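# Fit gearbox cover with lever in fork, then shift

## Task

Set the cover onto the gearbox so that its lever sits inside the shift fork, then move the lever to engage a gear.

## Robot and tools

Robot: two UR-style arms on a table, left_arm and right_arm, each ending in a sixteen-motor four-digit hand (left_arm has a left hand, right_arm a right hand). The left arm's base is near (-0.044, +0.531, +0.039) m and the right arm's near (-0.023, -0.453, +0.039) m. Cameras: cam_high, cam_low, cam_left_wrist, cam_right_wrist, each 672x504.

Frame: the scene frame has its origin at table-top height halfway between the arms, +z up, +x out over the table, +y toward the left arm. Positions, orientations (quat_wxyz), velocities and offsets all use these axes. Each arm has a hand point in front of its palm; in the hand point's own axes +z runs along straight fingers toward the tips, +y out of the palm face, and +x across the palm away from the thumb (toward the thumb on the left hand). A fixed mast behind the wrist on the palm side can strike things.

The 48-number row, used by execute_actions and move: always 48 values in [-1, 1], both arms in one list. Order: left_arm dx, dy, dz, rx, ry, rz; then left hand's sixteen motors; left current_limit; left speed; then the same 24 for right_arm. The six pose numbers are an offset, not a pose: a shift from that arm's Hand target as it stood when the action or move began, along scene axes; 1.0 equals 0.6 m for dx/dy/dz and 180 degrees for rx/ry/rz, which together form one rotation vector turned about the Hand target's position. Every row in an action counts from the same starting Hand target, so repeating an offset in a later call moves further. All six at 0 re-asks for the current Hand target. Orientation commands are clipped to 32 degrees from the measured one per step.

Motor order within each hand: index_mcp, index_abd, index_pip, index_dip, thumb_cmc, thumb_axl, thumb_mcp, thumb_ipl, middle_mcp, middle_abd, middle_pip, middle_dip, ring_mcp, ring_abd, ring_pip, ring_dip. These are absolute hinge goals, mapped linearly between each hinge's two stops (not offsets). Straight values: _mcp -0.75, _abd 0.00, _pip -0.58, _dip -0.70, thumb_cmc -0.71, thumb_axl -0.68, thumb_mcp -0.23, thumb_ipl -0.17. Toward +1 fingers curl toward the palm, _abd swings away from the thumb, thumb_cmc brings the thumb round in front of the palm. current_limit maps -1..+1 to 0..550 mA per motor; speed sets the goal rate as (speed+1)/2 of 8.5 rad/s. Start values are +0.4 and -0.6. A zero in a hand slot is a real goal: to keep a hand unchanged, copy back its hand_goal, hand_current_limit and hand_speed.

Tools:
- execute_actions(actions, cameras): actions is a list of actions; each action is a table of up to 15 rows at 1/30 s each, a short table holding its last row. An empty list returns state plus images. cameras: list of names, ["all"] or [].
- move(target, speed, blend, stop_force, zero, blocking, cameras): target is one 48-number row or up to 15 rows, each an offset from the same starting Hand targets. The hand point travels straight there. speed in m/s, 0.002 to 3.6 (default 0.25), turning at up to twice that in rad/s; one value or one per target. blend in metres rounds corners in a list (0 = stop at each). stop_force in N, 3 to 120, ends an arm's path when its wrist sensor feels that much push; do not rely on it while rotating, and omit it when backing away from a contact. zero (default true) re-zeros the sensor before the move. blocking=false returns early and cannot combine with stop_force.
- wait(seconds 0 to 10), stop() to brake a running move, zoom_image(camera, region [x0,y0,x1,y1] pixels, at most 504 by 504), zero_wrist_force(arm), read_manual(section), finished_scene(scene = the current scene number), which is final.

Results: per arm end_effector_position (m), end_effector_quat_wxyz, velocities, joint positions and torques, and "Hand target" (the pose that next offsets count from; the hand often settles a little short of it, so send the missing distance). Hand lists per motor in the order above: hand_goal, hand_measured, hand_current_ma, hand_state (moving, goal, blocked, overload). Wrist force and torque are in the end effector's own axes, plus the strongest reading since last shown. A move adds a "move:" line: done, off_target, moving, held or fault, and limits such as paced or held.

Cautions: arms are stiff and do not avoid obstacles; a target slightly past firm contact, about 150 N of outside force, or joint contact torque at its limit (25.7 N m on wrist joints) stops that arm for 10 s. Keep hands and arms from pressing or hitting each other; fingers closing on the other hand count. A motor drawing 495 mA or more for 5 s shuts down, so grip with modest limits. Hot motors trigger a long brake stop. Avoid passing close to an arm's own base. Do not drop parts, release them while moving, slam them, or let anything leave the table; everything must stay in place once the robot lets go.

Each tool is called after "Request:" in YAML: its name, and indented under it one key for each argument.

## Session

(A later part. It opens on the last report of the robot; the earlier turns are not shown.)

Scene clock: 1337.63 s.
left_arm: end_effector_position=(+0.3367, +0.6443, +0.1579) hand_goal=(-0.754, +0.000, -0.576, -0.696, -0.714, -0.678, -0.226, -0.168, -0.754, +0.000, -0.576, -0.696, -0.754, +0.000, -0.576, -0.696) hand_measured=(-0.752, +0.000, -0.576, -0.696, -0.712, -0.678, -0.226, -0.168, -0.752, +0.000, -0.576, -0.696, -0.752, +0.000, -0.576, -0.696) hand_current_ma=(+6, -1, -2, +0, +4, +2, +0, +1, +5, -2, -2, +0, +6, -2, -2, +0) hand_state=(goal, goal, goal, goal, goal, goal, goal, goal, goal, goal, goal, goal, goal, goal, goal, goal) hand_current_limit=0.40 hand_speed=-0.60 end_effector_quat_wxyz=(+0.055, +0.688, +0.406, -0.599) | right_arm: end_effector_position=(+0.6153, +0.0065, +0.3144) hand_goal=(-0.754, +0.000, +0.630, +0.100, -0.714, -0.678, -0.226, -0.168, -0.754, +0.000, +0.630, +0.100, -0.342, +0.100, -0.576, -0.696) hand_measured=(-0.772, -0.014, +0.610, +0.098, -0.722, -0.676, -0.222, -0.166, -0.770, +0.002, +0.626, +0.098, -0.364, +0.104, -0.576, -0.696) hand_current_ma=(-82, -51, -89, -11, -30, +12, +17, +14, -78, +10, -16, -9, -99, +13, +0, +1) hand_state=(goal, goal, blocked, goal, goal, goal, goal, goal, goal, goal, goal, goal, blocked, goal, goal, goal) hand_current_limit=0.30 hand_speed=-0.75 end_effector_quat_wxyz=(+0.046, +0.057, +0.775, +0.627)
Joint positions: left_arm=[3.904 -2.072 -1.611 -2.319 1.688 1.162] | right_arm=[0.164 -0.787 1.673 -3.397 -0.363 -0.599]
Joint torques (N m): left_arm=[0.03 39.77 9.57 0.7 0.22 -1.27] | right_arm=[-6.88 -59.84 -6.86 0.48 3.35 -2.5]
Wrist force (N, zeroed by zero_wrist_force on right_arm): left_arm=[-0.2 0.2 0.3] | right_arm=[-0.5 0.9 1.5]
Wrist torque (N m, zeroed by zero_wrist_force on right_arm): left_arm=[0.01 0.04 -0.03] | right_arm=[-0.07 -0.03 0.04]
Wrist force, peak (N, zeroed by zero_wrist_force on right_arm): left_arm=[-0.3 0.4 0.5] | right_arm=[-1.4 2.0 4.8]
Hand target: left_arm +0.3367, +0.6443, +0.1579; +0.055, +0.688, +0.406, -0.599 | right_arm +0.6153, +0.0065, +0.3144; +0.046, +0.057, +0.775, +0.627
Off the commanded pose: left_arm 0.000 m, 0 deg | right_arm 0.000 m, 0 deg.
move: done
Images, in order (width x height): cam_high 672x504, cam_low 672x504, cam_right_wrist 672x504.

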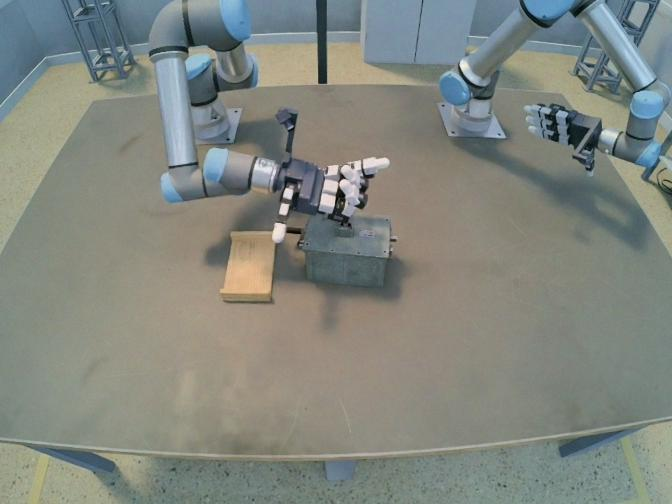

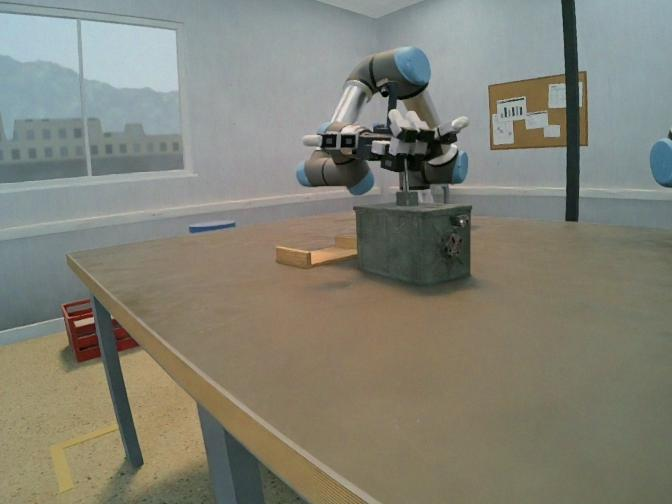

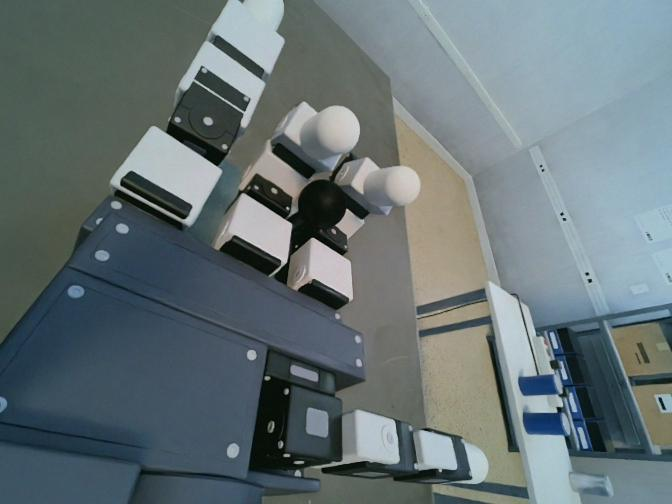

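Request:
move:
  target: [0,0,0,0,0,0,-0.754,0,-0.576,-0.696,-0.714,-0.678,-0.226,-0.168,-0.754,0,-0.576,-0.696,-0.754,0,-0.576,-0.696,0.4,-0.6,-0.0024,-0.0165,-0.0025,0,0,0,-0.754,0,0.63,0.1,-0.714,-0.678,-0.226,-0.168,-0.754,0,0.63,0.1,-0.342,0.1,-0.576,-0.696,0.3,-0.75]
  speed: 0.01
  stop_force: 7
  cameras: ["cam_high","cam_low","cam_right_wrist"]

Request:
zoom_image:
  camera: "cam_high"
  region: [280, 175, 410, 275]

Request:
zoom_image:
  camera: "cam_low"
  region: [340, 120, 500, 240]

Scene clock: 1351.90 s.
left_arm: end_effector_position=(+0.3367, +0.6443, +0.1579) hand_goal=(-0.754, +0.000, -0.576, -0.696, -0.714, -0.678, -0.226, -0.168, -0.754, +0.000, -0.576, -0.696, -0.754, +0.000, -0.576, -0.696) hand_measured=(-0.752, +0.000, -0.576, -0.696, -0.712, -0.678, -0.226, -0.168, -0.752, +0.000, -0.576, -0.696, -0.752, +0.000, -0.576, -0.696) hand_current_ma=(+6, -1, -2, +0, +4, +2, +0, +1, +5, -2, -2, +0, +6, -2, -2, +0) hand_state=(goal, goal, goal, goal, goal, goal, goal, goal, goal, goal, goal, goal, goal, goal, goal, goal) hand_current_limit=0.40 hand_speed=-0.60 end_effector_quat_wxyz=(+0.055, +0.688, +0.406, -0.599) | right_arm: end_effector_position=(+0.6138, -0.0034, +0.3129) hand_goal=(-0.754, +0.000, +0.630, +0.100, -0.714, -0.678, -0.226, -0.168, -0.754, +0.000, +0.630, +0.100, -0.342, +0.100, -0.576, -0.696) hand_measured=(-0.772, -0.002, +0.626, +0.098, -0.722, -0.676, -0.222, -0.166, -0.770, +0.002, +0.626, +0.098, -0.364, +0.104, -0.576, -0.696) hand_current_ma=(-82, -10, -20, -11, -30, +12, +17, +14, -78, +10, -16, -9, -99, +13, +0, +1) hand_state=(goal, goal, goal, goal, goal, goal, goal, goal, goal, goal, goal, goal, blocked, goal, goal, goal) hand_current_limit=0.30 hand_speed=-0.75 end_effector_quat_wxyz=(+0.046, +0.057, +0.775, +0.627)
Joint positions: left_arm=[3.904 -2.072 -1.611 -2.319 1.688 1.162] | right_arm=[0.148 -0.798 1.696 -3.384 -0.35 -0.626]
Joint torques (N m): left_arm=[-1.81 39.02 9.91 0.89 0.07 -1.54] | right_arm=[-5.95 -59.05 -6.92 0.58 3.32 -2.47]
Wrist force (N, zeroed by zero_wrist_force on right_arm): left_arm=[-0.2 0.1 0.5] | right_arm=[0.5 0.2 0.7]
Wrist torque (N m, zeroed by zero_wrist_force on right_arm): left_arm=[-0.02 0.05 -0.02] | right_arm=[-0.08 -0.07 0.09]
Wrist force, peak (N, zeroed by zero_wrist_force on right_arm): left_arm=[-0.5 0.2 0.5] | right_arm=[-0.3 1.2 1.9]
Hand target: left_arm +0.3367, +0.6443, +0.1579; +0.055, +0.688, +0.406, -0.599 | right_arm +0.6138, -0.0034, +0.3129; +0.046, +0.057, +0.775, +0.627
Off the commanded pose: left_arm 0.000 m, 0 deg | right_arm 0.000 m, 0 deg.
move: done
Images, in order (width x height): cam_high 672x504, cam_low 672x504, cam_right_wrist 672x504.

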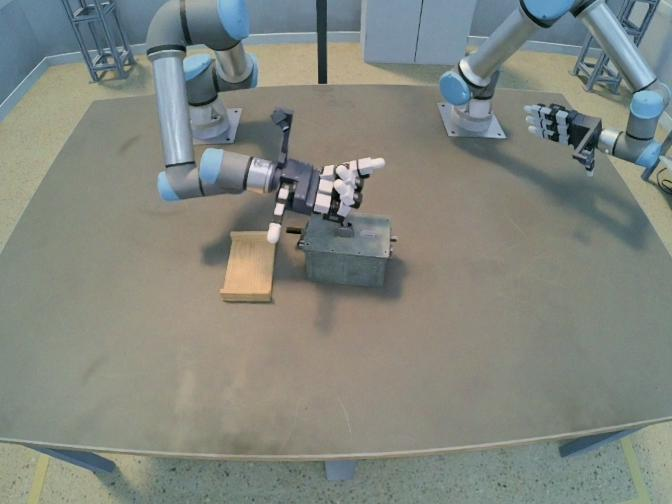

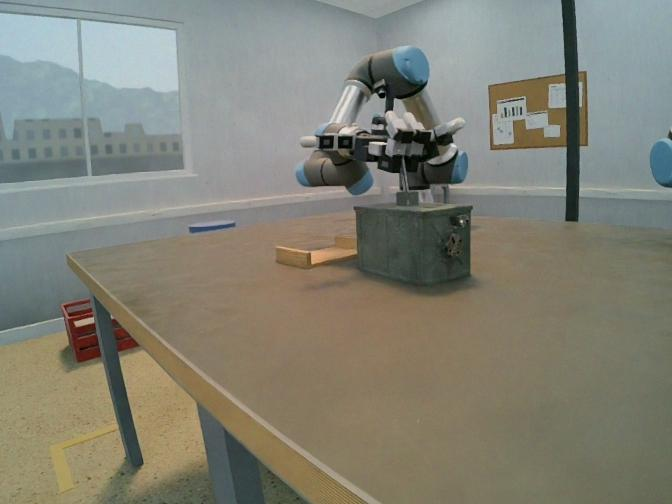

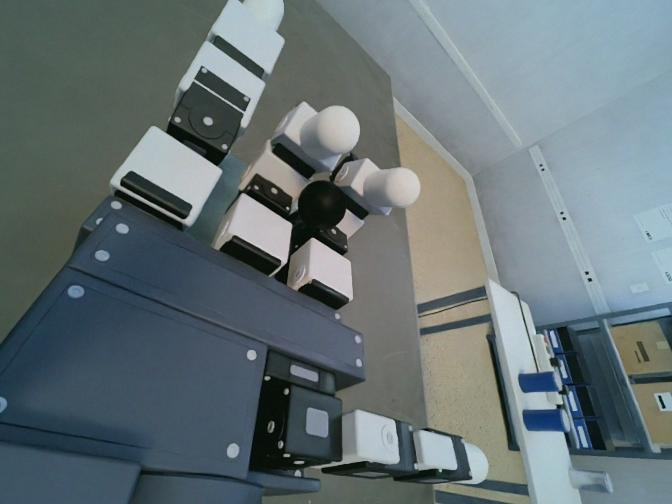

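Scaled by 3.877.

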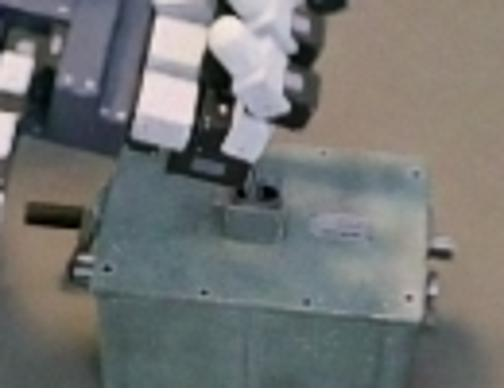

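Scaled by 3.150.

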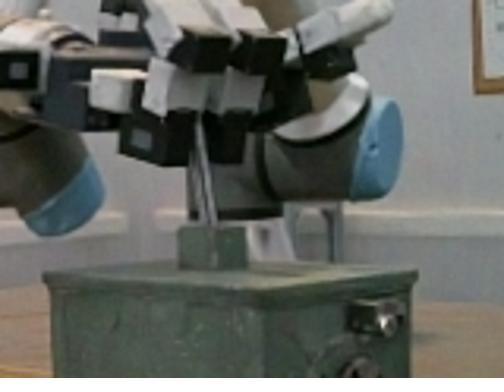

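Request:
move:
  target: [0,0,0,0,0,0,-0.754,0,-0.576,-0.696,-0.714,-0.678,-0.226,-0.168,-0.754,0,-0.576,-0.696,-0.754,0,-0.576,-0.696,0.4,-0.6,-0.0034,-0.0231,-0.0035,0,0,0,-0.754,0,0.63,0.1,-0.714,-0.678,-0.226,-0.168,-0.754,0,0.63,0.1,-0.342,0.1,-0.576,-0.696,0.3,-0.75]
  speed: 0.008
  stop_force: 6.5
  cameras: ["cam_high","cam_low","cam_right_wrist"]

Request:
zoom_image:
  camera: "cam_high"
  region: [280, 175, 410, 275]

Request:
zoom_image:
  camera: "cam_low"
  region: [340, 120, 500, 240]

Scene clock: 1362.13 s.
left_arm: end_effector_position=(+0.3367, +0.6443, +0.1579) hand_goal=(-0.754, +0.000, -0.576, -0.696, -0.714, -0.678, -0.226, -0.168, -0.754, +0.000, -0.576, -0.696, -0.754, +0.000, -0.576, -0.696) hand_measured=(-0.752, +0.000, -0.576, -0.696, -0.712, -0.678, -0.226, -0.168, -0.752, +0.000, -0.576, -0.696, -0.752, +0.000, -0.576, -0.696) hand_current_ma=(+6, -1, -2, +0, +4, +2, +0, +1, +5, -2, -2, +0, +6, -2, -2, +0) hand_state=(goal, goal, goal, goal, goal, goal, goal, goal, goal, goal, goal, goal, goal, goal, goal, goal) hand_current_limit=0.40 hand_speed=-0.60 end_effector_quat_wxyz=(+0.055, +0.688, +0.406, -0.599) | right_arm: end_effector_position=(+0.6125, -0.0125, +0.3115) hand_goal=(-0.754, +0.000, +0.630, +0.100, -0.714, -0.678, -0.226, -0.168, -0.754, +0.000, +0.630, +0.100, -0.342, +0.100, -0.576, -0.696) hand_measured=(-0.774, -0.018, +0.604, +0.098, -0.722, -0.676, -0.222, -0.166, -0.770, +0.002, +0.626, +0.098, -0.364, +0.104, -0.576, -0.696) hand_current_ma=(-91, -65, -118, -11, -30, +12, +17, +14, -78, +10, -16, -9, -99, +13, +0, +1) hand_state=(goal, goal, blocked, goal, goal, goal, goal, goal, goal, goal, goal, goal, blocked, goal, goal, goal) hand_current_limit=0.30 hand_speed=-0.75 end_effector_quat_wxyz=(+0.046, +0.057, +0.775, +0.627)
Joint positions: left_arm=[3.904 -2.072 -1.611 -2.319 1.688 1.162] | right_arm=[0.133 -0.808 1.717 -3.37 -0.338 -0.653]
Joint torques (N m): left_arm=[-0.05 40.22 11.49 0.7 -0.07 -1.37] | right_arm=[6.16 -38.51 -20.56 -3.9 -0.76 2.01]
Wrist force (N, zeroed by zero_wrist_force on right_arm): left_arm=[-0.2 0.1 0.2] | right_arm=[-0.2 0.7 3.2]
Wrist torque (N m, zeroed by zero_wrist_force on right_arm): left_arm=[-0.01 0.03 -0.02] | right_arm=[-0.16 -0.08 0.00]
Wrist force, peak (N, zeroed by zero_wrist_force on right_arm): left_arm=[-0.2 0.1 0.7] | right_arm=[-0.4 1.8 7.1]
Hand target: left_arm +0.3367, +0.6443, +0.1579; +0.055, +0.688, +0.406, -0.599 | right_arm +0.6125, -0.0125, +0.3115; +0.046, +0.057, +0.775, +0.627 (not the last commanded pose)
Off the commanded pose: left_arm 0.000 m, 0 deg | right_arm 0.005 m, 0 deg.
move: contact (right_arm)
Images, in order (width x height): cam_high 672x504, cam_low 672x504, cam_right_wrist 672x504.

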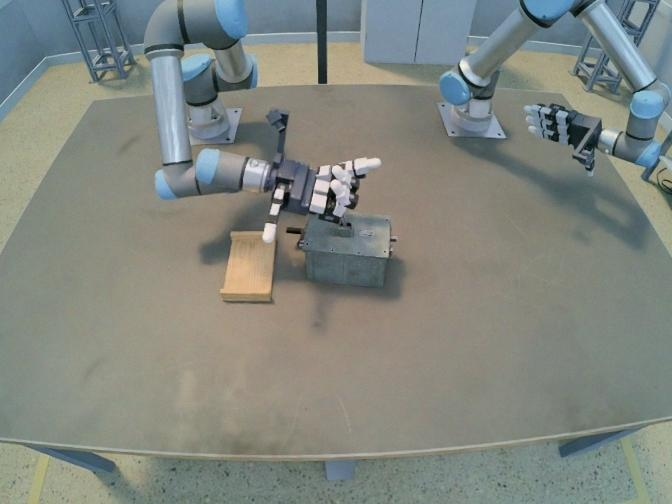

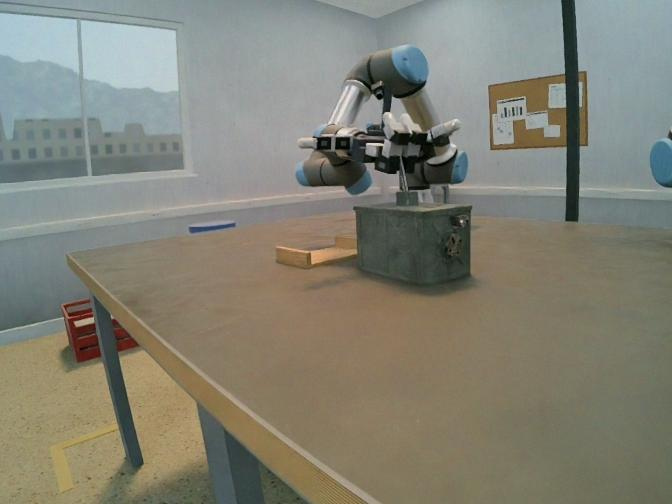

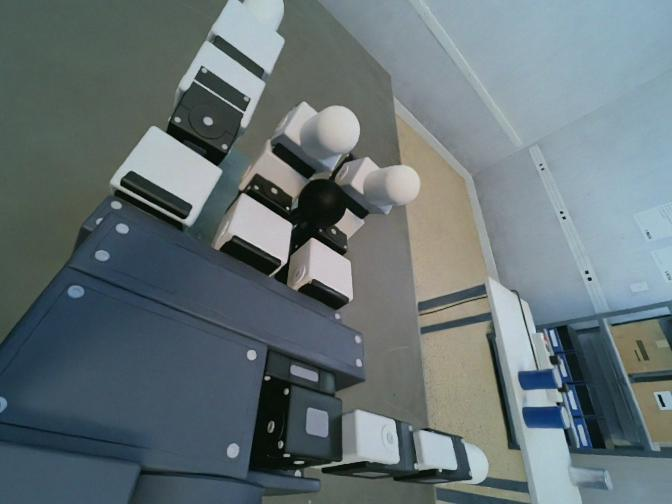

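Scaled by 3.877.

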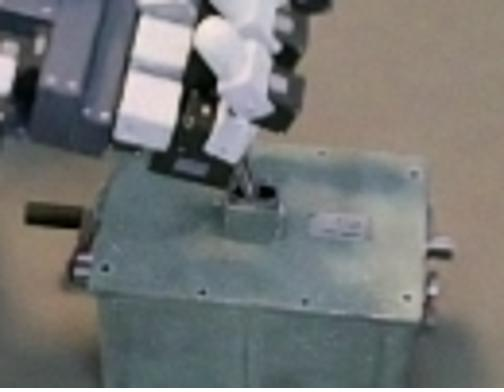

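Scaled by 3.150.

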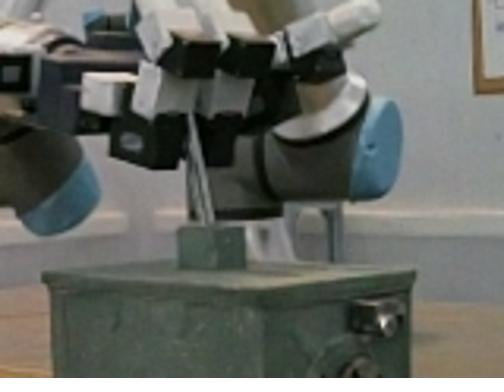

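Request:
move:
  target: [0,0,0,0,0,0,-0.754,0,-0.576,-0.696,-0.714,-0.678,-0.226,-0.168,-0.754,0,-0.576,-0.696,-0.754,0,-0.576,-0.696,0.4,-0.6,-0.0017,-0.0116,-0.0015,0,0,0,-0.754,0,0.63,0.1,-0.714,-0.678,-0.226,-0.168,-0.754,0,0.63,0.1,-0.342,0.1,-0.576,-0.696,0.3,-0.75]
  speed: 0.006
  stop_force: 8.5
  zero: false
  cameras: ["cam_high","cam_low"]

Request:
zoom_image:
  camera: "cam_high"
  region: [280, 175, 410, 275]

Request:
zoom_image:
  camera: "cam_low"
  region: [340, 120, 500, 240]

Scene clock: 1379.17 s.
left_arm: end_effector_position=(+0.3367, +0.6443, +0.1579) hand_goal=(-0.754, +0.000, -0.576, -0.696, -0.714, -0.678, -0.226, -0.168, -0.754, +0.000, -0.576, -0.696, -0.754, +0.000, -0.576, -0.696) hand_measured=(-0.752, +0.000, -0.576, -0.696, -0.712, -0.678, -0.226, -0.168, -0.752, +0.000, -0.576, -0.696, -0.752, +0.000, -0.576, -0.696) hand_current_ma=(+6, -1, -2, +0, +4, +2, +0, +1, +5, -2, -2, +0, +6, -2, -2, +0) hand_state=(goal, goal, goal, goal, goal, goal, goal, goal, goal, goal, goal, goal, goal, goal, goal, goal) hand_current_limit=0.40 hand_speed=-0.60 end_effector_quat_wxyz=(+0.055, +0.688, +0.406, -0.599) | right_arm: end_effector_position=(+0.6123, -0.0135, +0.3112) hand_goal=(-0.754, +0.000, +0.630, +0.100, -0.714, -0.678, -0.226, -0.168, -0.754, +0.000, +0.630, +0.100, -0.342, +0.100, -0.576, -0.696) hand_measured=(-0.774, -0.024, +0.596, +0.098, -0.722, -0.676, -0.222, -0.166, -0.770, +0.002, +0.626, +0.098, -0.364, +0.104, -0.576, -0.696) hand_current_ma=(-96, -89, -156, -11, -30, +12, +17, +14, -78, +10, -16, -9, -99, +12, +0, +1) hand_state=(blocked, blocked, blocked, goal, goal, goal, goal, goal, goal, goal, goal, goal, blocked, goal, goal, goal) hand_current_limit=0.30 hand_speed=-0.75 end_effector_quat_wxyz=(+0.046, +0.057, +0.775, +0.627)
Joint positions: left_arm=[3.904 -2.072 -1.611 -2.319 1.688 1.162] | right_arm=[0.132 -0.809 1.719 -3.368 -0.337 -0.656]
Joint torques (N m): left_arm=[-1.38 38.91 10.67 0.79 0.16 -1.37] | right_arm=[5.68 -38.28 -20.32 -3.98 -0.85 2.06]
Wrist force (N, zeroed by zero_wrist_force on right_arm): left_arm=[-0.1 -0.1 0.4] | right_arm=[-0.2 0.2 3.7]
Wrist torque (N m, zeroed by zero_wrist_force on right_arm): left_arm=[-0.05 0.03 -0.01] | right_arm=[-0.23 -0.07 0.03]
Wrist force, peak (N, zeroed by zero_wrist_force on right_arm): left_arm=[-0.3 0.5 0.7] | right_arm=[-1.1 2.7 9.1]
Hand target: left_arm +0.3367, +0.6443, +0.1579; +0.055, +0.688, +0.406, -0.599 | right_arm +0.6123, -0.0135, +0.3112; +0.046, +0.057, +0.775, +0.627 (not the last commanded pose)
Off the commanded pose: left_arm 0.000 m, 0 deg | right_arm 0.006 m, 0 deg.
move: contact (right_arm)
Images, in order (width x height): cam_high 672x504, cam_low 672x504.

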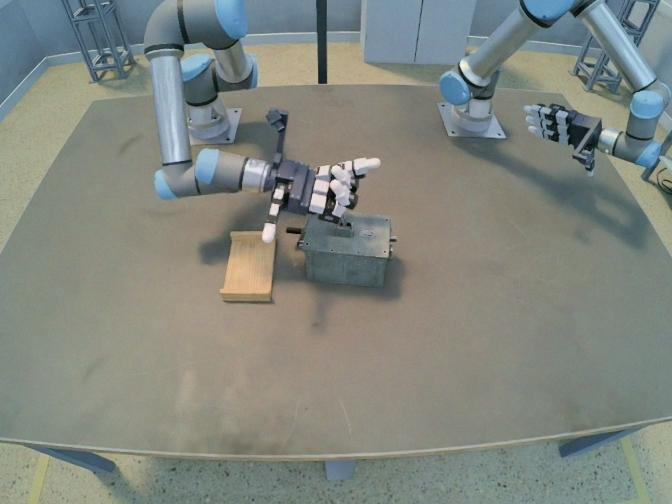

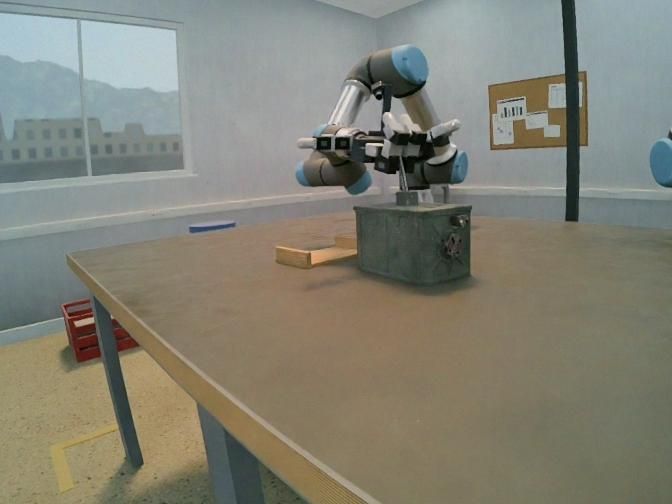

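Scaled by 3.877.

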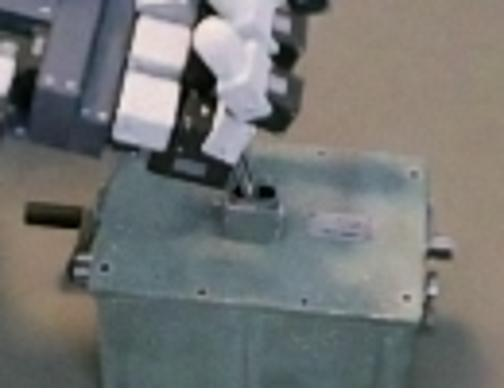

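Scaled by 3.150.

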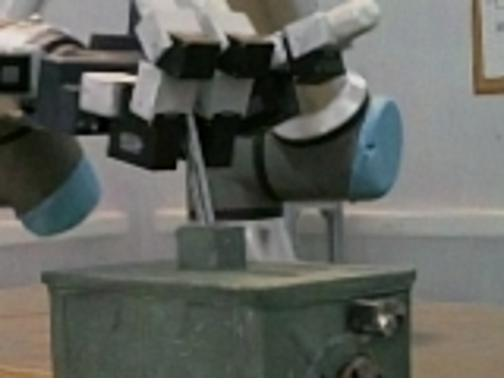

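Request:
move:
  target: [0,0,0,0,0,0,-0.754,0,-0.576,-0.696,-0.714,-0.678,-0.226,-0.168,-0.754,0,-0.576,-0.696,-0.754,0,-0.576,-0.696,0.4,-0.6,0.0006,0.0045,0,0,0,0,-0.754,0,0.63,0.1,-0.714,-0.678,-0.226,-0.168,-0.754,0,0.63,0.1,-0.342,0.1,-0.576,-0.696,0.3,-0.75]
  speed: 0.01

Request:
move:
  target: [0,0,0,0,0,0,-0.754,0,-0.576,-0.696,-0.714,-0.678,-0.226,-0.168,-0.754,0,-0.576,-0.696,-0.754,0,-0.576,-0.696,0.4,-0.6,0,0,0,0,0,0,-0.754,0,0.1,-0.4,-0.714,-0.678,-0.226,-0.168,-0.754,0,0.1,-0.4,-0.342,0.2,-0.576,-0.696,0.3,-0.7]
  speed: 0.01

Request:
move:
  target: [0,0,0,0,0,0,-0.754,0,-0.576,-0.696,-0.714,-0.678,-0.226,-0.168,-0.754,0,-0.576,-0.696,-0.754,0,-0.576,-0.696,0.4,-0.6,0,0,-0.003,0,0,0,-0.754,-0.16,-0.576,-0.696,-0.714,-0.678,-0.226,-0.168,-0.754,0.16,-0.576,-0.696,-0.342,0.25,-0.576,-0.696,0.4,-0.65]
  speed: 0.01
  cameras: ["cam_right_wrist"]

Scene clock: 1404.17 s.
left_arm: end_effector_position=(+0.3367, +0.6443, +0.1579) hand_goal=(-0.754, +0.000, -0.576, -0.696, -0.714, -0.678, -0.226, -0.168, -0.754, +0.000, -0.576, -0.696, -0.754, +0.000, -0.576, -0.696) hand_measured=(-0.752, +0.000, -0.576, -0.696, -0.712, -0.678, -0.226, -0.168, -0.752, +0.000, -0.576, -0.696, -0.752, +0.000, -0.576, -0.696) hand_current_ma=(+6, -1, -2, +0, +4, +2, +0, +1, +5, -2, -2, +0, +6, -2, -2, +0) hand_state=(goal, goal, goal, goal, goal, goal, goal, goal, goal, goal, goal, goal, goal, goal, goal, goal) hand_current_limit=0.40 hand_speed=-0.60 end_effector_quat_wxyz=(+0.055, +0.688, +0.406, -0.599) | right_arm: end_effector_position=(+0.6127, -0.0108, +0.3112) hand_goal=(-0.754, +0.000, +0.630, +0.100, -0.714, -0.678, -0.226, -0.168, -0.754, +0.000, +0.630, +0.100, -0.342, +0.100, -0.576, -0.696) hand_measured=(-0.772, -0.002, +0.626, +0.098, -0.722, -0.676, -0.222, -0.166, -0.770, +0.002, +0.626, +0.098, -0.364, +0.104, -0.576, -0.696) hand_current_ma=(-85, -10, -20, -11, -30, +12, +17, +14, -78, +10, -16, -9, -99, +12, +0, +1) hand_state=(goal, goal, goal, goal, goal, goal, goal, goal, goal, goal, goal, goal, blocked, goal, goal, goal) hand_current_limit=0.30 hand_speed=-0.75 end_effector_quat_wxyz=(+0.046, +0.057, +0.775, +0.627)
Joint positions: left_arm=[3.904 -2.072 -1.611 -2.319 1.688 1.162] | right_arm=[0.136 -0.805 1.713 -3.373 -0.34 -0.648]
Joint torques (N m): left_arm=[1.25 38.55 10.76 0.86 -0.02 -1.36] | right_arm=[8.44 -37.78 -21.27 -3.8 -0.98 2.25]
Wrist force (N, zeroed by zero_wrist_force on right_arm): left_arm=[-0.2 0.1 0.5] | right_arm=[0.8 0.3 0.1]
Wrist torque (N m, zeroed by zero_wrist_force on right_arm): left_arm=[-0.03 0.04 -0.02] | right_arm=[0.01 -0.08 0.04]
Wrist force, peak (N, zeroed by zero_wrist_force on right_arm): left_arm=[-0.4 0.3 0.5] | right_arm=[-0.4 0.2 4.0]
Hand target: left_arm +0.3367, +0.6443, +0.1579; +0.055, +0.688, +0.406, -0.599 | right_arm +0.6127, -0.0108, +0.3112; +0.046, +0.057, +0.775, +0.627
Off the commanded pose: left_arm 0.000 m, 0 deg | right_arm 0.000 m, 0 deg.
move: done

Scene clock: 1404.97 s.
left_arm: end_effector_position=(+0.3367, +0.6443, +0.1579) hand_goal=(-0.754, +0.000, -0.576, -0.696, -0.714, -0.678, -0.226, -0.168, -0.754, +0.000, -0.576, -0.696, -0.754, +0.000, -0.576, -0.696) hand_measured=(-0.752, +0.000, -0.576, -0.696, -0.712, -0.678, -0.226, -0.168, -0.752, +0.000, -0.576, -0.696, -0.752, +0.000, -0.576, -0.696) hand_current_ma=(+6, -1, -2, +0, +4, +2, +0, +1, +5, -2, -2, +0, +6, -2, -2, +0) hand_state=(goal, goal, goal, goal, goal, goal, goal, goal, goal, goal, goal, goal, goal, goal, goal, goal) hand_current_limit=0.40 hand_speed=-0.60 end_effector_quat_wxyz=(+0.055, +0.688, +0.406, -0.599) | right_arm: end_effector_position=(+0.6127, -0.0108, +0.3112) hand_goal=(-0.754, +0.000, +0.100, -0.400, -0.714, -0.678, -0.226, -0.168, -0.754, +0.000, +0.100, -0.400, -0.342, +0.200, -0.576, -0.696) hand_measured=(-0.772, -0.002, +0.100, -0.398, -0.722, -0.676, -0.222, -0.166, -0.770, +0.002, +0.100, -0.398, -0.364, +0.196, -0.576, -0.696) hand_current_ma=(-83, -10, +2, +11, -30, +12, +17, +14, -77, +10, +2, +9, -99, -11, +0, +1) hand_state=(goal, goal, goal, goal, goal, goal, goal, goal, goal, goal, goal, goal, blocked, goal, goal, goal) hand_current_limit=0.30 hand_speed=-0.70 end_effector_quat_wxyz=(+0.046, +0.057, +0.775, +0.627)
Joint positions: left_arm=[3.904 -2.072 -1.611 -2.319 1.688 1.162] | right_arm=[0.136 -0.805 1.713 -3.373 -0.34 -0.648]
Joint torques (N m): left_arm=[-1.29 39.76 9.3 0.55 -0.05 -1.28] | right_arm=[7.08 -38.15 -20.75 -3.87 -0.9 2.1]
Wrist force (N, zeroed by zero_wrist_force on right_arm): left_arm=[-0.3 0.2 0.5] | right_arm=[0.6 -0.1 0.2]
Wrist torque (N m, zeroed by zero_wrist_force on right_arm): left_arm=[-0.01 0.05 -0.03] | right_arm=[-0.04 -0.07 0.01]
Wrist force, peak (N, zeroed by zero_wrist_force on right_arm): left_arm=[-0.4 -0.1 0.6] | right_arm=[0.9 0.3 -0.3]
Hand target: left_arm +0.3367, +0.6443, +0.1579; +0.055, +0.688, +0.406, -0.599 | right_arm +0.6127, -0.0108, +0.3112; +0.046, +0.057, +0.775, +0.627
Off the commanded pose: left_arm 0.000 m, 0 deg | right_arm 0.000 m, 0 deg.
move: done

Scene clock: 1405.80 s.
left_arm: end_effector_position=(+0.3367, +0.6443, +0.1579) hand_goal=(-0.754, +0.000, -0.576, -0.696, -0.714, -0.678, -0.226, -0.168, -0.754, +0.000, -0.576, -0.696, -0.754, +0.000, -0.576, -0.696) hand_measured=(-0.752, +0.000, -0.576, -0.696, -0.712, -0.678, -0.226, -0.168, -0.752, +0.000, -0.576, -0.696, -0.752, +0.000, -0.576, -0.696) hand_current_ma=(+6, -1, -2, +0, +4, +2, +0, +1, +5, -2, -2, +0, +6, -2, -2, +0) hand_state=(goal, goal, goal, goal, goal, goal, goal, goal, goal, goal, goal, goal, goal, goal, goal, goal) hand_current_limit=0.40 hand_speed=-0.60 end_effector_quat_wxyz=(+0.055, +0.688, +0.406, -0.599) | right_arm: end_effector_position=(+0.6127, -0.0108, +0.3095) hand_goal=(-0.754, -0.160, -0.576, -0.696, -0.714, -0.678, -0.226, -0.168, -0.754, +0.160, -0.576, -0.696, -0.342, +0.250, -0.576, -0.696) hand_measured=(-0.772, -0.156, -0.576, -0.694, -0.722, -0.676, -0.222, -0.166, -0.770, +0.156, -0.576, -0.694, -0.364, +0.246, -0.576, -0.696) hand_current_ma=(-83, +11, +1, +10, -30, +12, +17, +14, -77, -11, +1, +8, -99, -11, +0, +1) hand_state=(goal, goal, goal, goal, goal, goal, goal, goal, goal, goal, goal, goal, blocked, goal, goal, goal) hand_current_limit=0.40 hand_speed=-0.65 end_effector_quat_wxyz=(+0.046, +0.057, +0.775, +0.627)
Joint positions: left_arm=[3.904 -2.072 -1.611 -2.319 1.688 1.162] | right_arm=[0.136 -0.802 1.713 -3.377 -0.34 -0.648]
Joint torques (N m): left_arm=[0.34 39.18 10.07 0.37 -0.04 -1.19] | right_arm=[7 -38.01 -20.53 -3.93 -0.61 0.24]
Wrist force (N, zeroed by zero_wrist_force on right_arm): left_arm=[-0.1 0.1 0.6] | right_arm=[0.6 0.1 -0.1]
Wrist torque (N m, zeroed by zero_wrist_force on right_arm): left_arm=[-0.04 0.02 -0.01] | right_arm=[0.02 -0.06 0.02]
Wrist force, peak (N, zeroed by zero_wrist_force on right_arm): left_arm=[-0.4 0.1 0.5] | right_arm=[0.7 0.3 -0.3]
Hand target: left_arm +0.3367, +0.6443, +0.1579; +0.055, +0.688, +0.406, -0.599 | right_arm +0.6127, -0.0108, +0.3094; +0.046, +0.057, +0.775, +0.627
Off the commanded pose: left_arm 0.000 m, 0 deg | right_arm 0.000 m, 0 deg.
move: done
Images, in order (width x height): cam_right_wrist 672x504.

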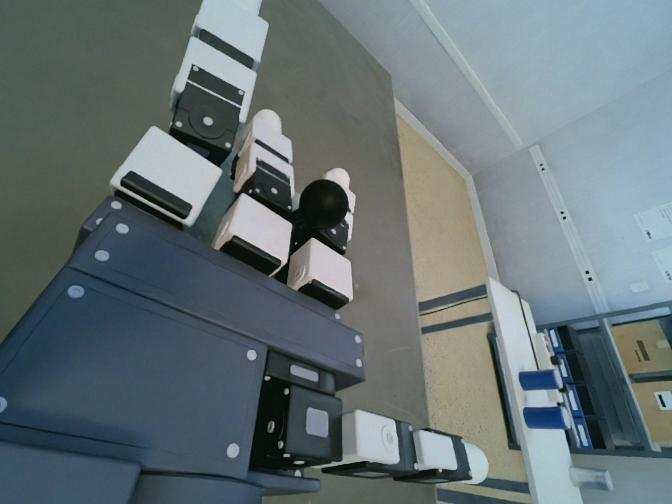

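Request:
move:
  target:
    - [0,0,0,0,0,0,-0.754,0,-0.576,-0.696,-0.714,-0.678,-0.226,-0.168,-0.754,0,-0.576,-0.696,-0.754,0,-0.576,-0.696,0.4,-0.6,0,0,-0.006,0,0,0,-0.754,-0.16,-0.576,-0.696,-0.714,-0.678,-0.226,-0.168,-0.754,0.16,-0.576,-0.696,-0.342,0.25,-0.576,-0.696,0.4,-0.65]
    - [0,0,0,0,0,0,-0.754,0,-0.576,-0.696,-0.714,-0.678,-0.226,-0.168,-0.754,0,-0.576,-0.696,-0.754,0,-0.576,-0.696,0.4,-0.6,-0.043,-0.2903,0.0564,0,0,0,-0.754,-0.16,-0.576,-0.696,-0.714,-0.678,-0.226,-0.168,-0.754,0.16,-0.576,-0.696,-0.342,0.25,-0.576,-0.696,0.4,-0.65]
  speed: 0.04
  stop_force: 4
  cameras: ["cam_high","cam_low","cam_right_wrist"]

Request:
zoom_image:
  camera: "cam_high"
  region: [280, 175, 410, 275]

Request:
zoom_image:
  camera: "cam_low"
  region: [340, 120, 500, 240]

Scene clock: 1429.73 s.
left_arm: end_effector_position=(+0.3367, +0.6443, +0.1579) hand_goal=(-0.754, +0.000, -0.576, -0.696, -0.714, -0.678, -0.226, -0.168, -0.754, +0.000, -0.576, -0.696, -0.754, +0.000, -0.576, -0.696) hand_measured=(-0.752, +0.000, -0.576, -0.696, -0.712, -0.678, -0.226, -0.168, -0.752, +0.000, -0.576, -0.696, -0.752, +0.000, -0.576, -0.696) hand_current_ma=(+6, -1, -2, +0, +4, +2, +0, +1, +5, -2, -2, +0, +6, -2, -2, +0) hand_state=(goal, goal, goal, goal, goal, goal, goal, goal, goal, goal, goal, goal, goal, goal, goal, goal) hand_current_limit=0.40 hand_speed=-0.60 end_effector_quat_wxyz=(+0.055, +0.688, +0.406, -0.599) | right_arm: end_effector_position=(+0.5869, -0.1850, +0.3433) hand_goal=(-0.754, -0.160, -0.576, -0.696, -0.714, -0.678, -0.226, -0.168, -0.754, +0.160, -0.576, -0.696, -0.342, +0.250, -0.576, -0.696) hand_measured=(-0.772, -0.156, -0.576, -0.694, -0.722, -0.676, -0.222, -0.166, -0.770, +0.158, -0.576, -0.694, -0.364, +0.248, -0.576, -0.696) hand_current_ma=(-83, +11, +1, +10, -31, +12, +17, +14, -77, -10, +1, +8, -99, -10, +0, +1) hand_state=(goal, goal, goal, goal, goal, goal, goal, goal, goal, goal, goal, goal, blocked, goal, goal, goal) hand_current_limit=0.40 hand_speed=-0.65 end_effector_quat_wxyz=(+0.046, +0.057, +0.775, +0.627)
Joint positions: left_arm=[3.904 -2.072 -1.611 -2.319 1.688 1.162] | right_arm=[-0.173 -1.199 1.961 -2.147 -0.214 -1.761]
Joint torques (N m): left_arm=[-0.66 39.42 10.04 0.77 -0.18 -1.23] | right_arm=[-6.12 -46.39 -23.52 0.39 -0.11 -2.51]
Wrist force (N, zeroed by zero_wrist_force on right_arm): left_arm=[-0.1 0.1 0.4] | right_arm=[0.2 0.1 0.0]
Wrist torque (N m, zeroed by zero_wrist_force on right_arm): left_arm=[-0.01 0.03 -0.01] | right_arm=[-0.01 -0.01 0.07]
Wrist force, peak (N, zeroed by zero_wrist_force on right_arm): left_arm=[-0.6 0.1 0.4] | right_arm=[1.1 0.6 0.0]
Hand target: left_arm +0.3367, +0.6443, +0.1579; +0.055, +0.688, +0.406, -0.599 | right_arm +0.5869, -0.1850, +0.3433; +0.046, +0.057, +0.775, +0.627
Off the commanded pose: left_arm 0.000 m, 0 deg | right_arm 0.000 m, 0 deg.
move: done
Images, in order (width x height): cam_high 672x504, cam_low 672x504, cam_right_wrist 672x504.

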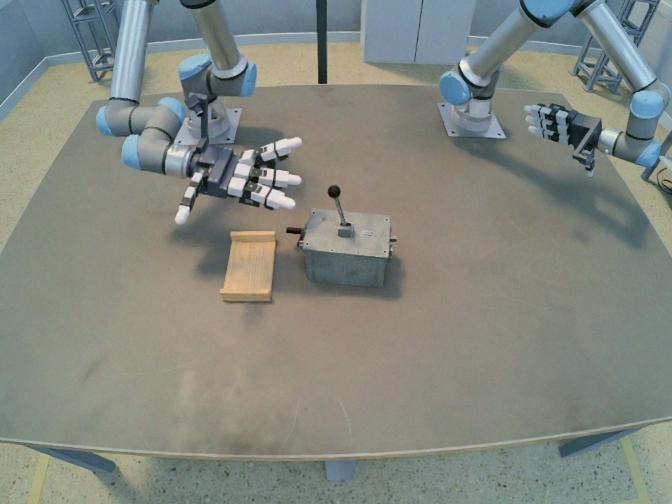

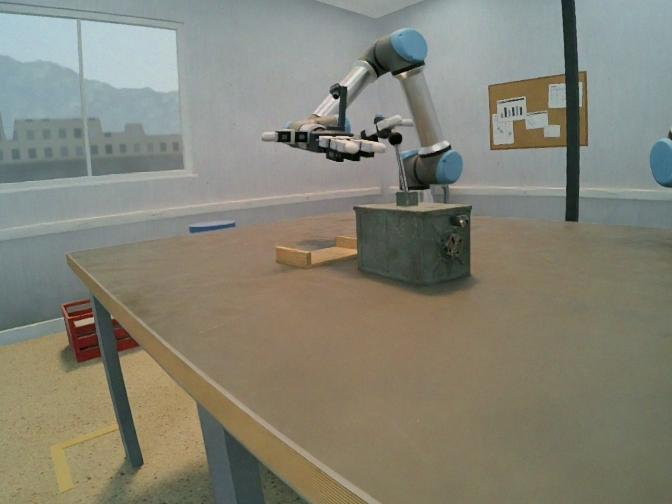

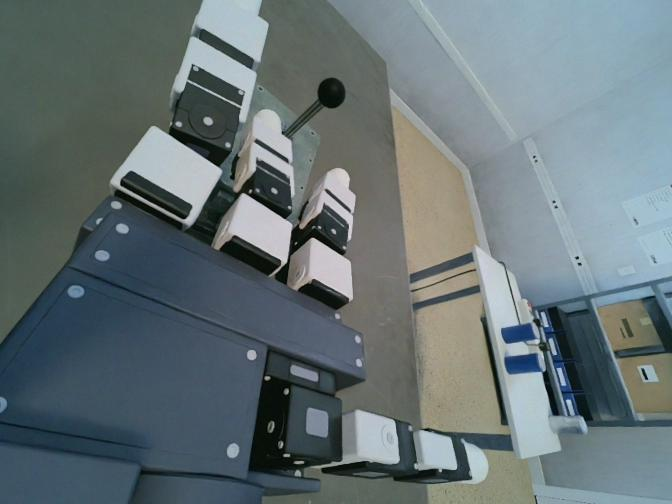

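Scaled by 3.877.

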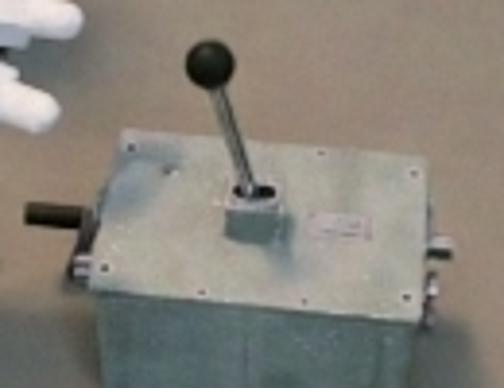

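Scaled by 3.150.

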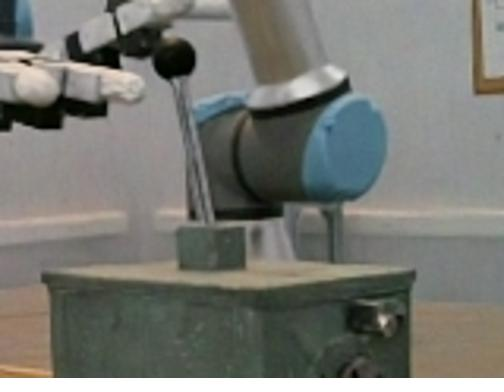

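Request:
move:
  target: [0,0,0,0,0,0,-0.754,0,-0.576,-0.696,-0.714,-0.678,-0.226,-0.168,-0.754,0,-0.576,-0.696,-0.754,0,-0.576,-0.696,0.4,-0.6,-0.1632,-0.01,-0.1222,-0.0321,0.0364,-0.4591,-0.754,0,-0.576,-0.696,-0.714,-0.678,-0.226,-0.168,-0.754,0,-0.576,-0.696,-0.754,0,-0.576,-0.696,0.4,-0.65]
  speed: 0.2

Request:
move:
  target:
    - [0,0,0,0,0,0,-0.754,0,-0.576,-0.696,-0.714,-0.678,-0.226,-0.168,-0.754,0,-0.576,-0.696,-0.754,0,-0.576,-0.696,0.4,-0.6,0,0,-0.14,0,0,0,-0.754,0,-0.576,-0.696,-0.714,-0.678,-0.226,-0.168,-0.754,0,-0.576,-0.696,-0.754,0,-0.576,-0.696,0.4,-0.65]
    - [0,0,0,0,0,0,-0.754,0,-0.576,-0.696,-0.714,-0.678,-0.226,-0.168,-0.754,0,-0.576,-0.696,-0.754,0,-0.576,-0.696,0.4,-0.6,0,0,-0.185,0,0,0,-0.754,0,-0.576,-0.696,-0.714,-0.678,-0.226,-0.168,-0.754,0,-0.576,-0.696,-0.754,0,-0.576,-0.696,0.4,-0.65]
  speed: [0.08,0.02]
  stop_force: 6
  cameras: ["cam_high","cam_low","cam_right_wrist"]

Request:
zoom_image:
  camera: "cam_low"
  region: [420, 195, 490, 265]

Request:
zoom_image:
  camera: "cam_high"
  region: [280, 175, 410, 275]

Scene clock: 1479.43 s.
left_arm: end_effector_position=(+0.3367, +0.6443, +0.1579) hand_goal=(-0.754, +0.000, -0.576, -0.696, -0.714, -0.678, -0.226, -0.168, -0.754, +0.000, -0.576, -0.696, -0.754, +0.000, -0.576, -0.696) hand_measured=(-0.752, +0.000, -0.576, -0.696, -0.712, -0.678, -0.226, -0.168, -0.752, +0.000, -0.576, -0.696, -0.752, +0.000, -0.576, -0.696) hand_current_ma=(+6, -1, -2, +0, +4, +2, +0, +1, +5, -2, -2, +0, +6, -2, -2, +0) hand_state=(goal, goal, goal, goal, goal, goal, goal, goal, goal, goal, goal, goal, goal, goal, goal, goal) hand_current_limit=0.40 hand_speed=-0.60 end_effector_quat_wxyz=(+0.055, +0.688, +0.406, -0.599) | right_arm: end_effector_position=(+0.4890, -0.1910, +0.2700) hand_goal=(-0.754, +0.000, -0.576, -0.696, -0.714, -0.678, -0.226, -0.168, -0.754, +0.000, -0.576, -0.696, -0.754, +0.000, -0.576, -0.696) hand_measured=(-0.772, -0.002, -0.576, -0.694, -0.722, -0.676, -0.222, -0.166, -0.770, +0.002, -0.576, -0.694, -0.760, +0.004, -0.576, -0.696) hand_current_ma=(-83, -10, +1, +10, -31, +12, +17, +14, -77, +9, +1, +8, -30, +11, +0, +1) hand_state=(goal, goal, goal, goal, goal, goal, goal, goal, goal, goal, goal, goal, goal, goal, goal, goal) hand_current_limit=0.40 hand_speed=-0.65 end_effector_quat_wxyz=(+0.410, +0.585, +0.574, +0.400)
Joint positions: left_arm=[3.904 -2.072 -1.611 -2.319 1.688 1.162] | right_arm=[0.494 -0.989 2.305 -4.063 -2.04 0.182]
Joint torques (N m): left_arm=[-0.41 40.28 10.23 0.55 0.06 -1.34] | right_arm=[8.11 -23.63 -14.19 0.36 -2.33 2]
Wrist force (N, zeroed by zero_wrist_force on right_arm): left_arm=[-0.3 0.1 0.3] | right_arm=[0.6 0.3 0.0]
Wrist torque (N m, zeroed by zero_wrist_force on right_arm): left_arm=[-0.01 0.05 -0.03] | right_arm=[0.03 -0.09 0.03]
Wrist force, peak (N, zeroed by zero_wrist_force on right_arm): left_arm=[-0.2 0.0 0.8] | right_arm=[0.7 0.5 0.1]
Hand target: left_arm +0.3367, +0.6443, +0.1579; +0.055, +0.688, +0.406, -0.599 | right_arm +0.4890, -0.1910, +0.2700; +0.410, +0.585, +0.574, +0.400
Off the commanded pose: left_arm 0.000 m, 0 deg | right_arm 0.000 m, 0 deg.
move: done

Scene clock: 1482.77 s.
left_arm: end_effector_position=(+0.3367, +0.6443, +0.1579) hand_goal=(-0.754, +0.000, -0.576, -0.696, -0.714, -0.678, -0.226, -0.168, -0.754, +0.000, -0.576, -0.696, -0.754, +0.000, -0.576, -0.696) hand_measured=(-0.752, +0.000, -0.576, -0.696, -0.712, -0.678, -0.226, -0.168, -0.752, +0.000, -0.576, -0.696, -0.752, +0.000, -0.576, -0.696) hand_current_ma=(+6, -1, -2, +0, +4, +2, +0, +1, +5, -2, -2, +0, +6, -2, -2, +0) hand_state=(goal, goal, goal, goal, goal, goal, goal, goal, goal, goal, goal, goal, goal, goal, goal, goal) hand_current_limit=0.40 hand_speed=-0.60 end_effector_quat_wxyz=(+0.055, +0.688, +0.406, -0.599) | right_arm: end_effector_position=(+0.4890, -0.1910, +0.1590) hand_goal=(-0.754, +0.000, -0.576, -0.696, -0.714, -0.678, -0.226, -0.168, -0.754, +0.000, -0.576, -0.696, -0.754, +0.000, -0.576, -0.696) hand_measured=(-0.772, -0.002, -0.576, -0.694, -0.722, -0.676, -0.222, -0.166, -0.770, +0.002, -0.576, -0.694, -0.738, +0.000, -0.564, -0.692) hand_current_ma=(-83, -10, +1, +10, -31, +12, +17, +14, -77, +9, +1, +8, +76, +2, +54, +14) hand_state=(goal, goal, goal, goal, goal, goal, goal, goal, goal, goal, goal, goal, goal, goal, goal, goal) hand_current_limit=0.40 hand_speed=-0.65 end_effector_quat_wxyz=(+0.410, +0.585, +0.574, +0.400)
Joint positions: left_arm=[3.904 -2.072 -1.611 -2.319 1.688 1.162] | right_arm=[0.494 -0.649 2.235 -4.334 -2.04 0.182]
Joint torques (N m): left_arm=[-0.53 40.31 8.99 0.87 0.05 -1.27] | right_arm=[-5.84 -28.57 -7.21 -3.84 0.75 -2.6]
Wrist force (N, zeroed by zero_wrist_force on right_arm): left_arm=[-0.2 0.0 0.3] | right_arm=[0.1 1.7 0.6]
Wrist torque (N m, zeroed by zero_wrist_force on right_arm): left_arm=[-0.03 0.04 -0.02] | right_arm=[-0.16 -0.10 0.16]
Wrist force, peak (N, zeroed by zero_wrist_force on right_arm): left_arm=[-0.2 0.4 0.6] | right_arm=[0.0 2.0 0.6]
Hand target: left_arm +0.3367, +0.6443, +0.1579; +0.055, +0.688, +0.406, -0.599 | right_arm +0.4890, -0.1910, +0.1590; +0.410, +0.585, +0.574, +0.400
Off the commanded pose: left_arm 0.000 m, 0 deg | right_arm 0.000 m, 0 deg.
move: done
Images, in order (width x height): cam_high 672x504, cam_low 672x504, cam_right_wrist 672x504.

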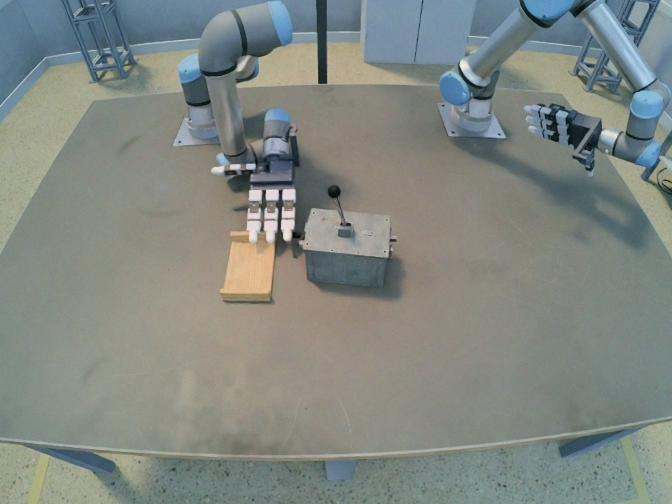

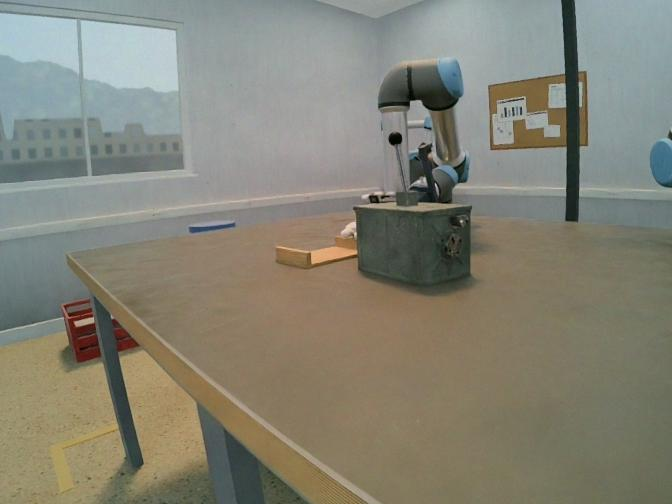

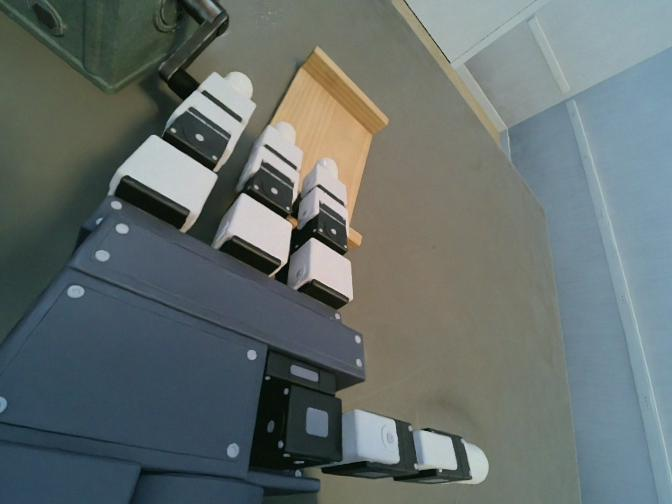

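Scaled by 7.200.

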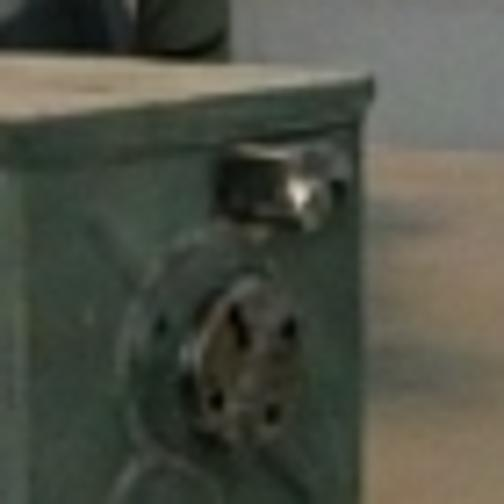

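Scaled by 3.877.

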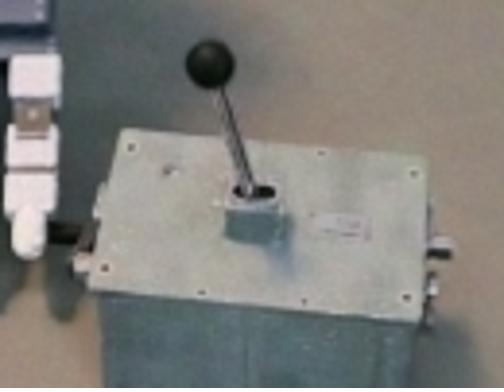

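Request:
move:
  target: [0,0,0,0,0,0,-0.754,0,-0.576,-0.696,-0.714,-0.678,-0.226,-0.168,-0.754,0,-0.576,-0.696,-0.754,0,-0.576,-0.696,0.4,-0.6,-0.08,-0.05,0.2,0,0,0,-0.754,0,-0.576,-0.696,-0.714,-0.678,-0.226,-0.168,-0.754,0,-0.576,-0.696,-0.754,0,-0.576,-0.696,0.4,-0.65]
  speed: 0.12
  cameras: ["cam_high","cam_low"]

Request:
zoom_image:
  camera: "cam_low"
  region: [340, 120, 500, 300]

Request:
zoom_image:
  camera: "cam_high"
  region: [280, 175, 410, 275]

Scene clock: 1528.30 s.
left_arm: end_effector_position=(+0.3367, +0.6443, +0.1579) hand_goal=(-0.754, +0.000, -0.576, -0.696, -0.714, -0.678, -0.226, -0.168, -0.754, +0.000, -0.576, -0.696, -0.754, +0.000, -0.576, -0.696) hand_measured=(-0.752, +0.000, -0.576, -0.696, -0.712, -0.678, -0.226, -0.168, -0.752, +0.000, -0.576, -0.696, -0.752, +0.000, -0.576, -0.696) hand_current_ma=(+6, -1, -2, +0, +4, +2, +0, +1, +5, -2, -2, +0, +6, -2, -2, +0) hand_state=(goal, goal, goal, goal, goal, goal, goal, goal, goal, goal, goal, goal, goal, goal, goal, goal) hand_current_limit=0.40 hand_speed=-0.60 end_effector_quat_wxyz=(+0.055, +0.688, +0.406, -0.599) | right_arm: end_effector_position=(+0.4410, -0.2210, +0.2789) hand_goal=(-0.754, +0.000, -0.576, -0.696, -0.714, -0.678, -0.226, -0.168, -0.754, +0.000, -0.576, -0.696, -0.754, +0.000, -0.576, -0.696) hand_measured=(-0.772, -0.002, -0.576, -0.694, -0.722, -0.676, -0.222, -0.166, -0.770, +0.002, -0.576, -0.694, -0.760, +0.000, -0.576, -0.694) hand_current_ma=(-83, -10, +1, +10, -31, +12, +17, +14, -77, +9, +1, +8, -27, +2, +2, +9) hand_state=(goal, goal, goal, goal, goal, goal, goal, goal, goal, goal, goal, goal, goal, goal, goal, goal) hand_current_limit=0.40 hand_speed=-0.65 end_effector_quat_wxyz=(+0.410, +0.585, +0.574, +0.400)
Joint positions: left_arm=[3.904 -2.072 -1.611 -2.319 1.688 1.162] | right_arm=[0.48 -1.061 2.46 -4.149 -2.027 0.176]
Joint torques (N m): left_arm=[-0.17 39.47 9.27 0.51 -0.07 -1.44] | right_arm=[-6.35 -39.23 2.01 0.29 1.91 2.06]
Wrist force (N, zeroed by zero_wrist_force on right_arm): left_arm=[-0.3 0.0 0.3] | right_arm=[0.4 0.0 0.2]
Wrist torque (N m, zeroed by zero_wrist_force on right_arm): left_arm=[-0.02 0.05 -0.03] | right_arm=[-0.03 -0.07 0.01]
Wrist force, peak (N, zeroed by zero_wrist_force on right_arm): left_arm=[-0.2 0.2 1.0] | right_arm=[0.3 2.1 0.6]
Hand target: left_arm +0.3367, +0.6443, +0.1579; +0.055, +0.688, +0.406, -0.599 | right_arm +0.4410, -0.2210, +0.2790; +0.410, +0.585, +0.574, +0.400
Off the commanded pose: left_arm 0.000 m, 0 deg | right_arm 0.000 m, 0 deg.
move: done
Images, in order (width x height): cam_high 672x504, cam_low 672x504.

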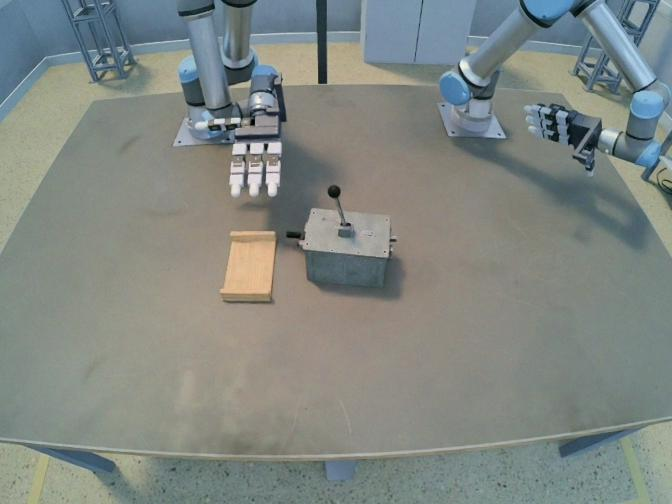

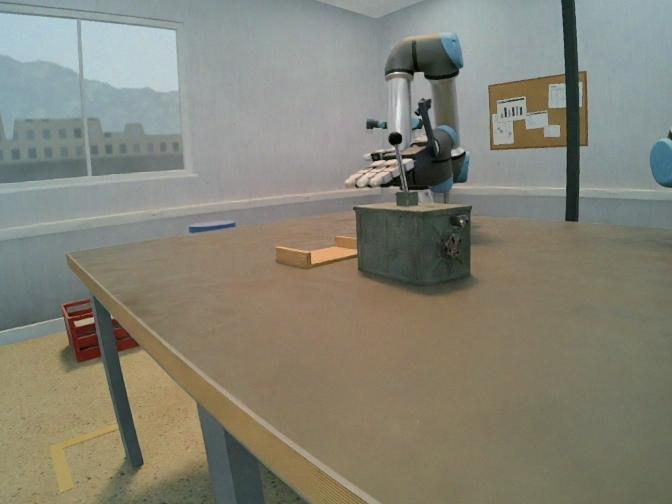

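Scaled by 2.800.

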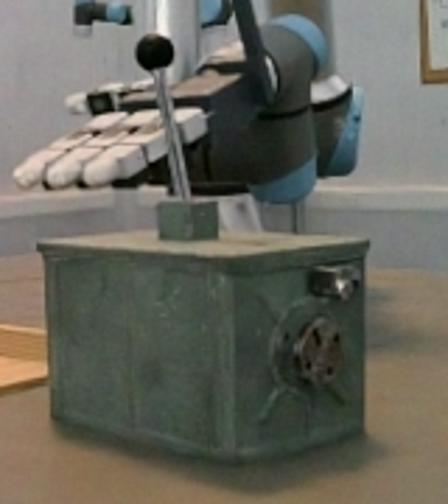

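Scaled by 3.877.

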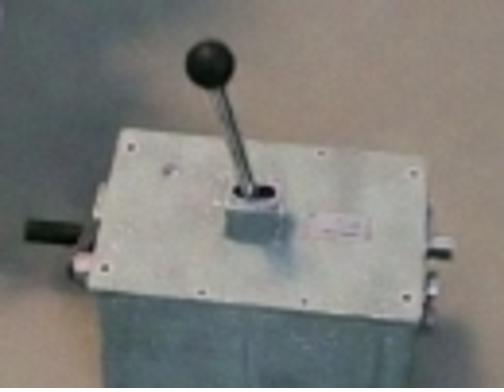

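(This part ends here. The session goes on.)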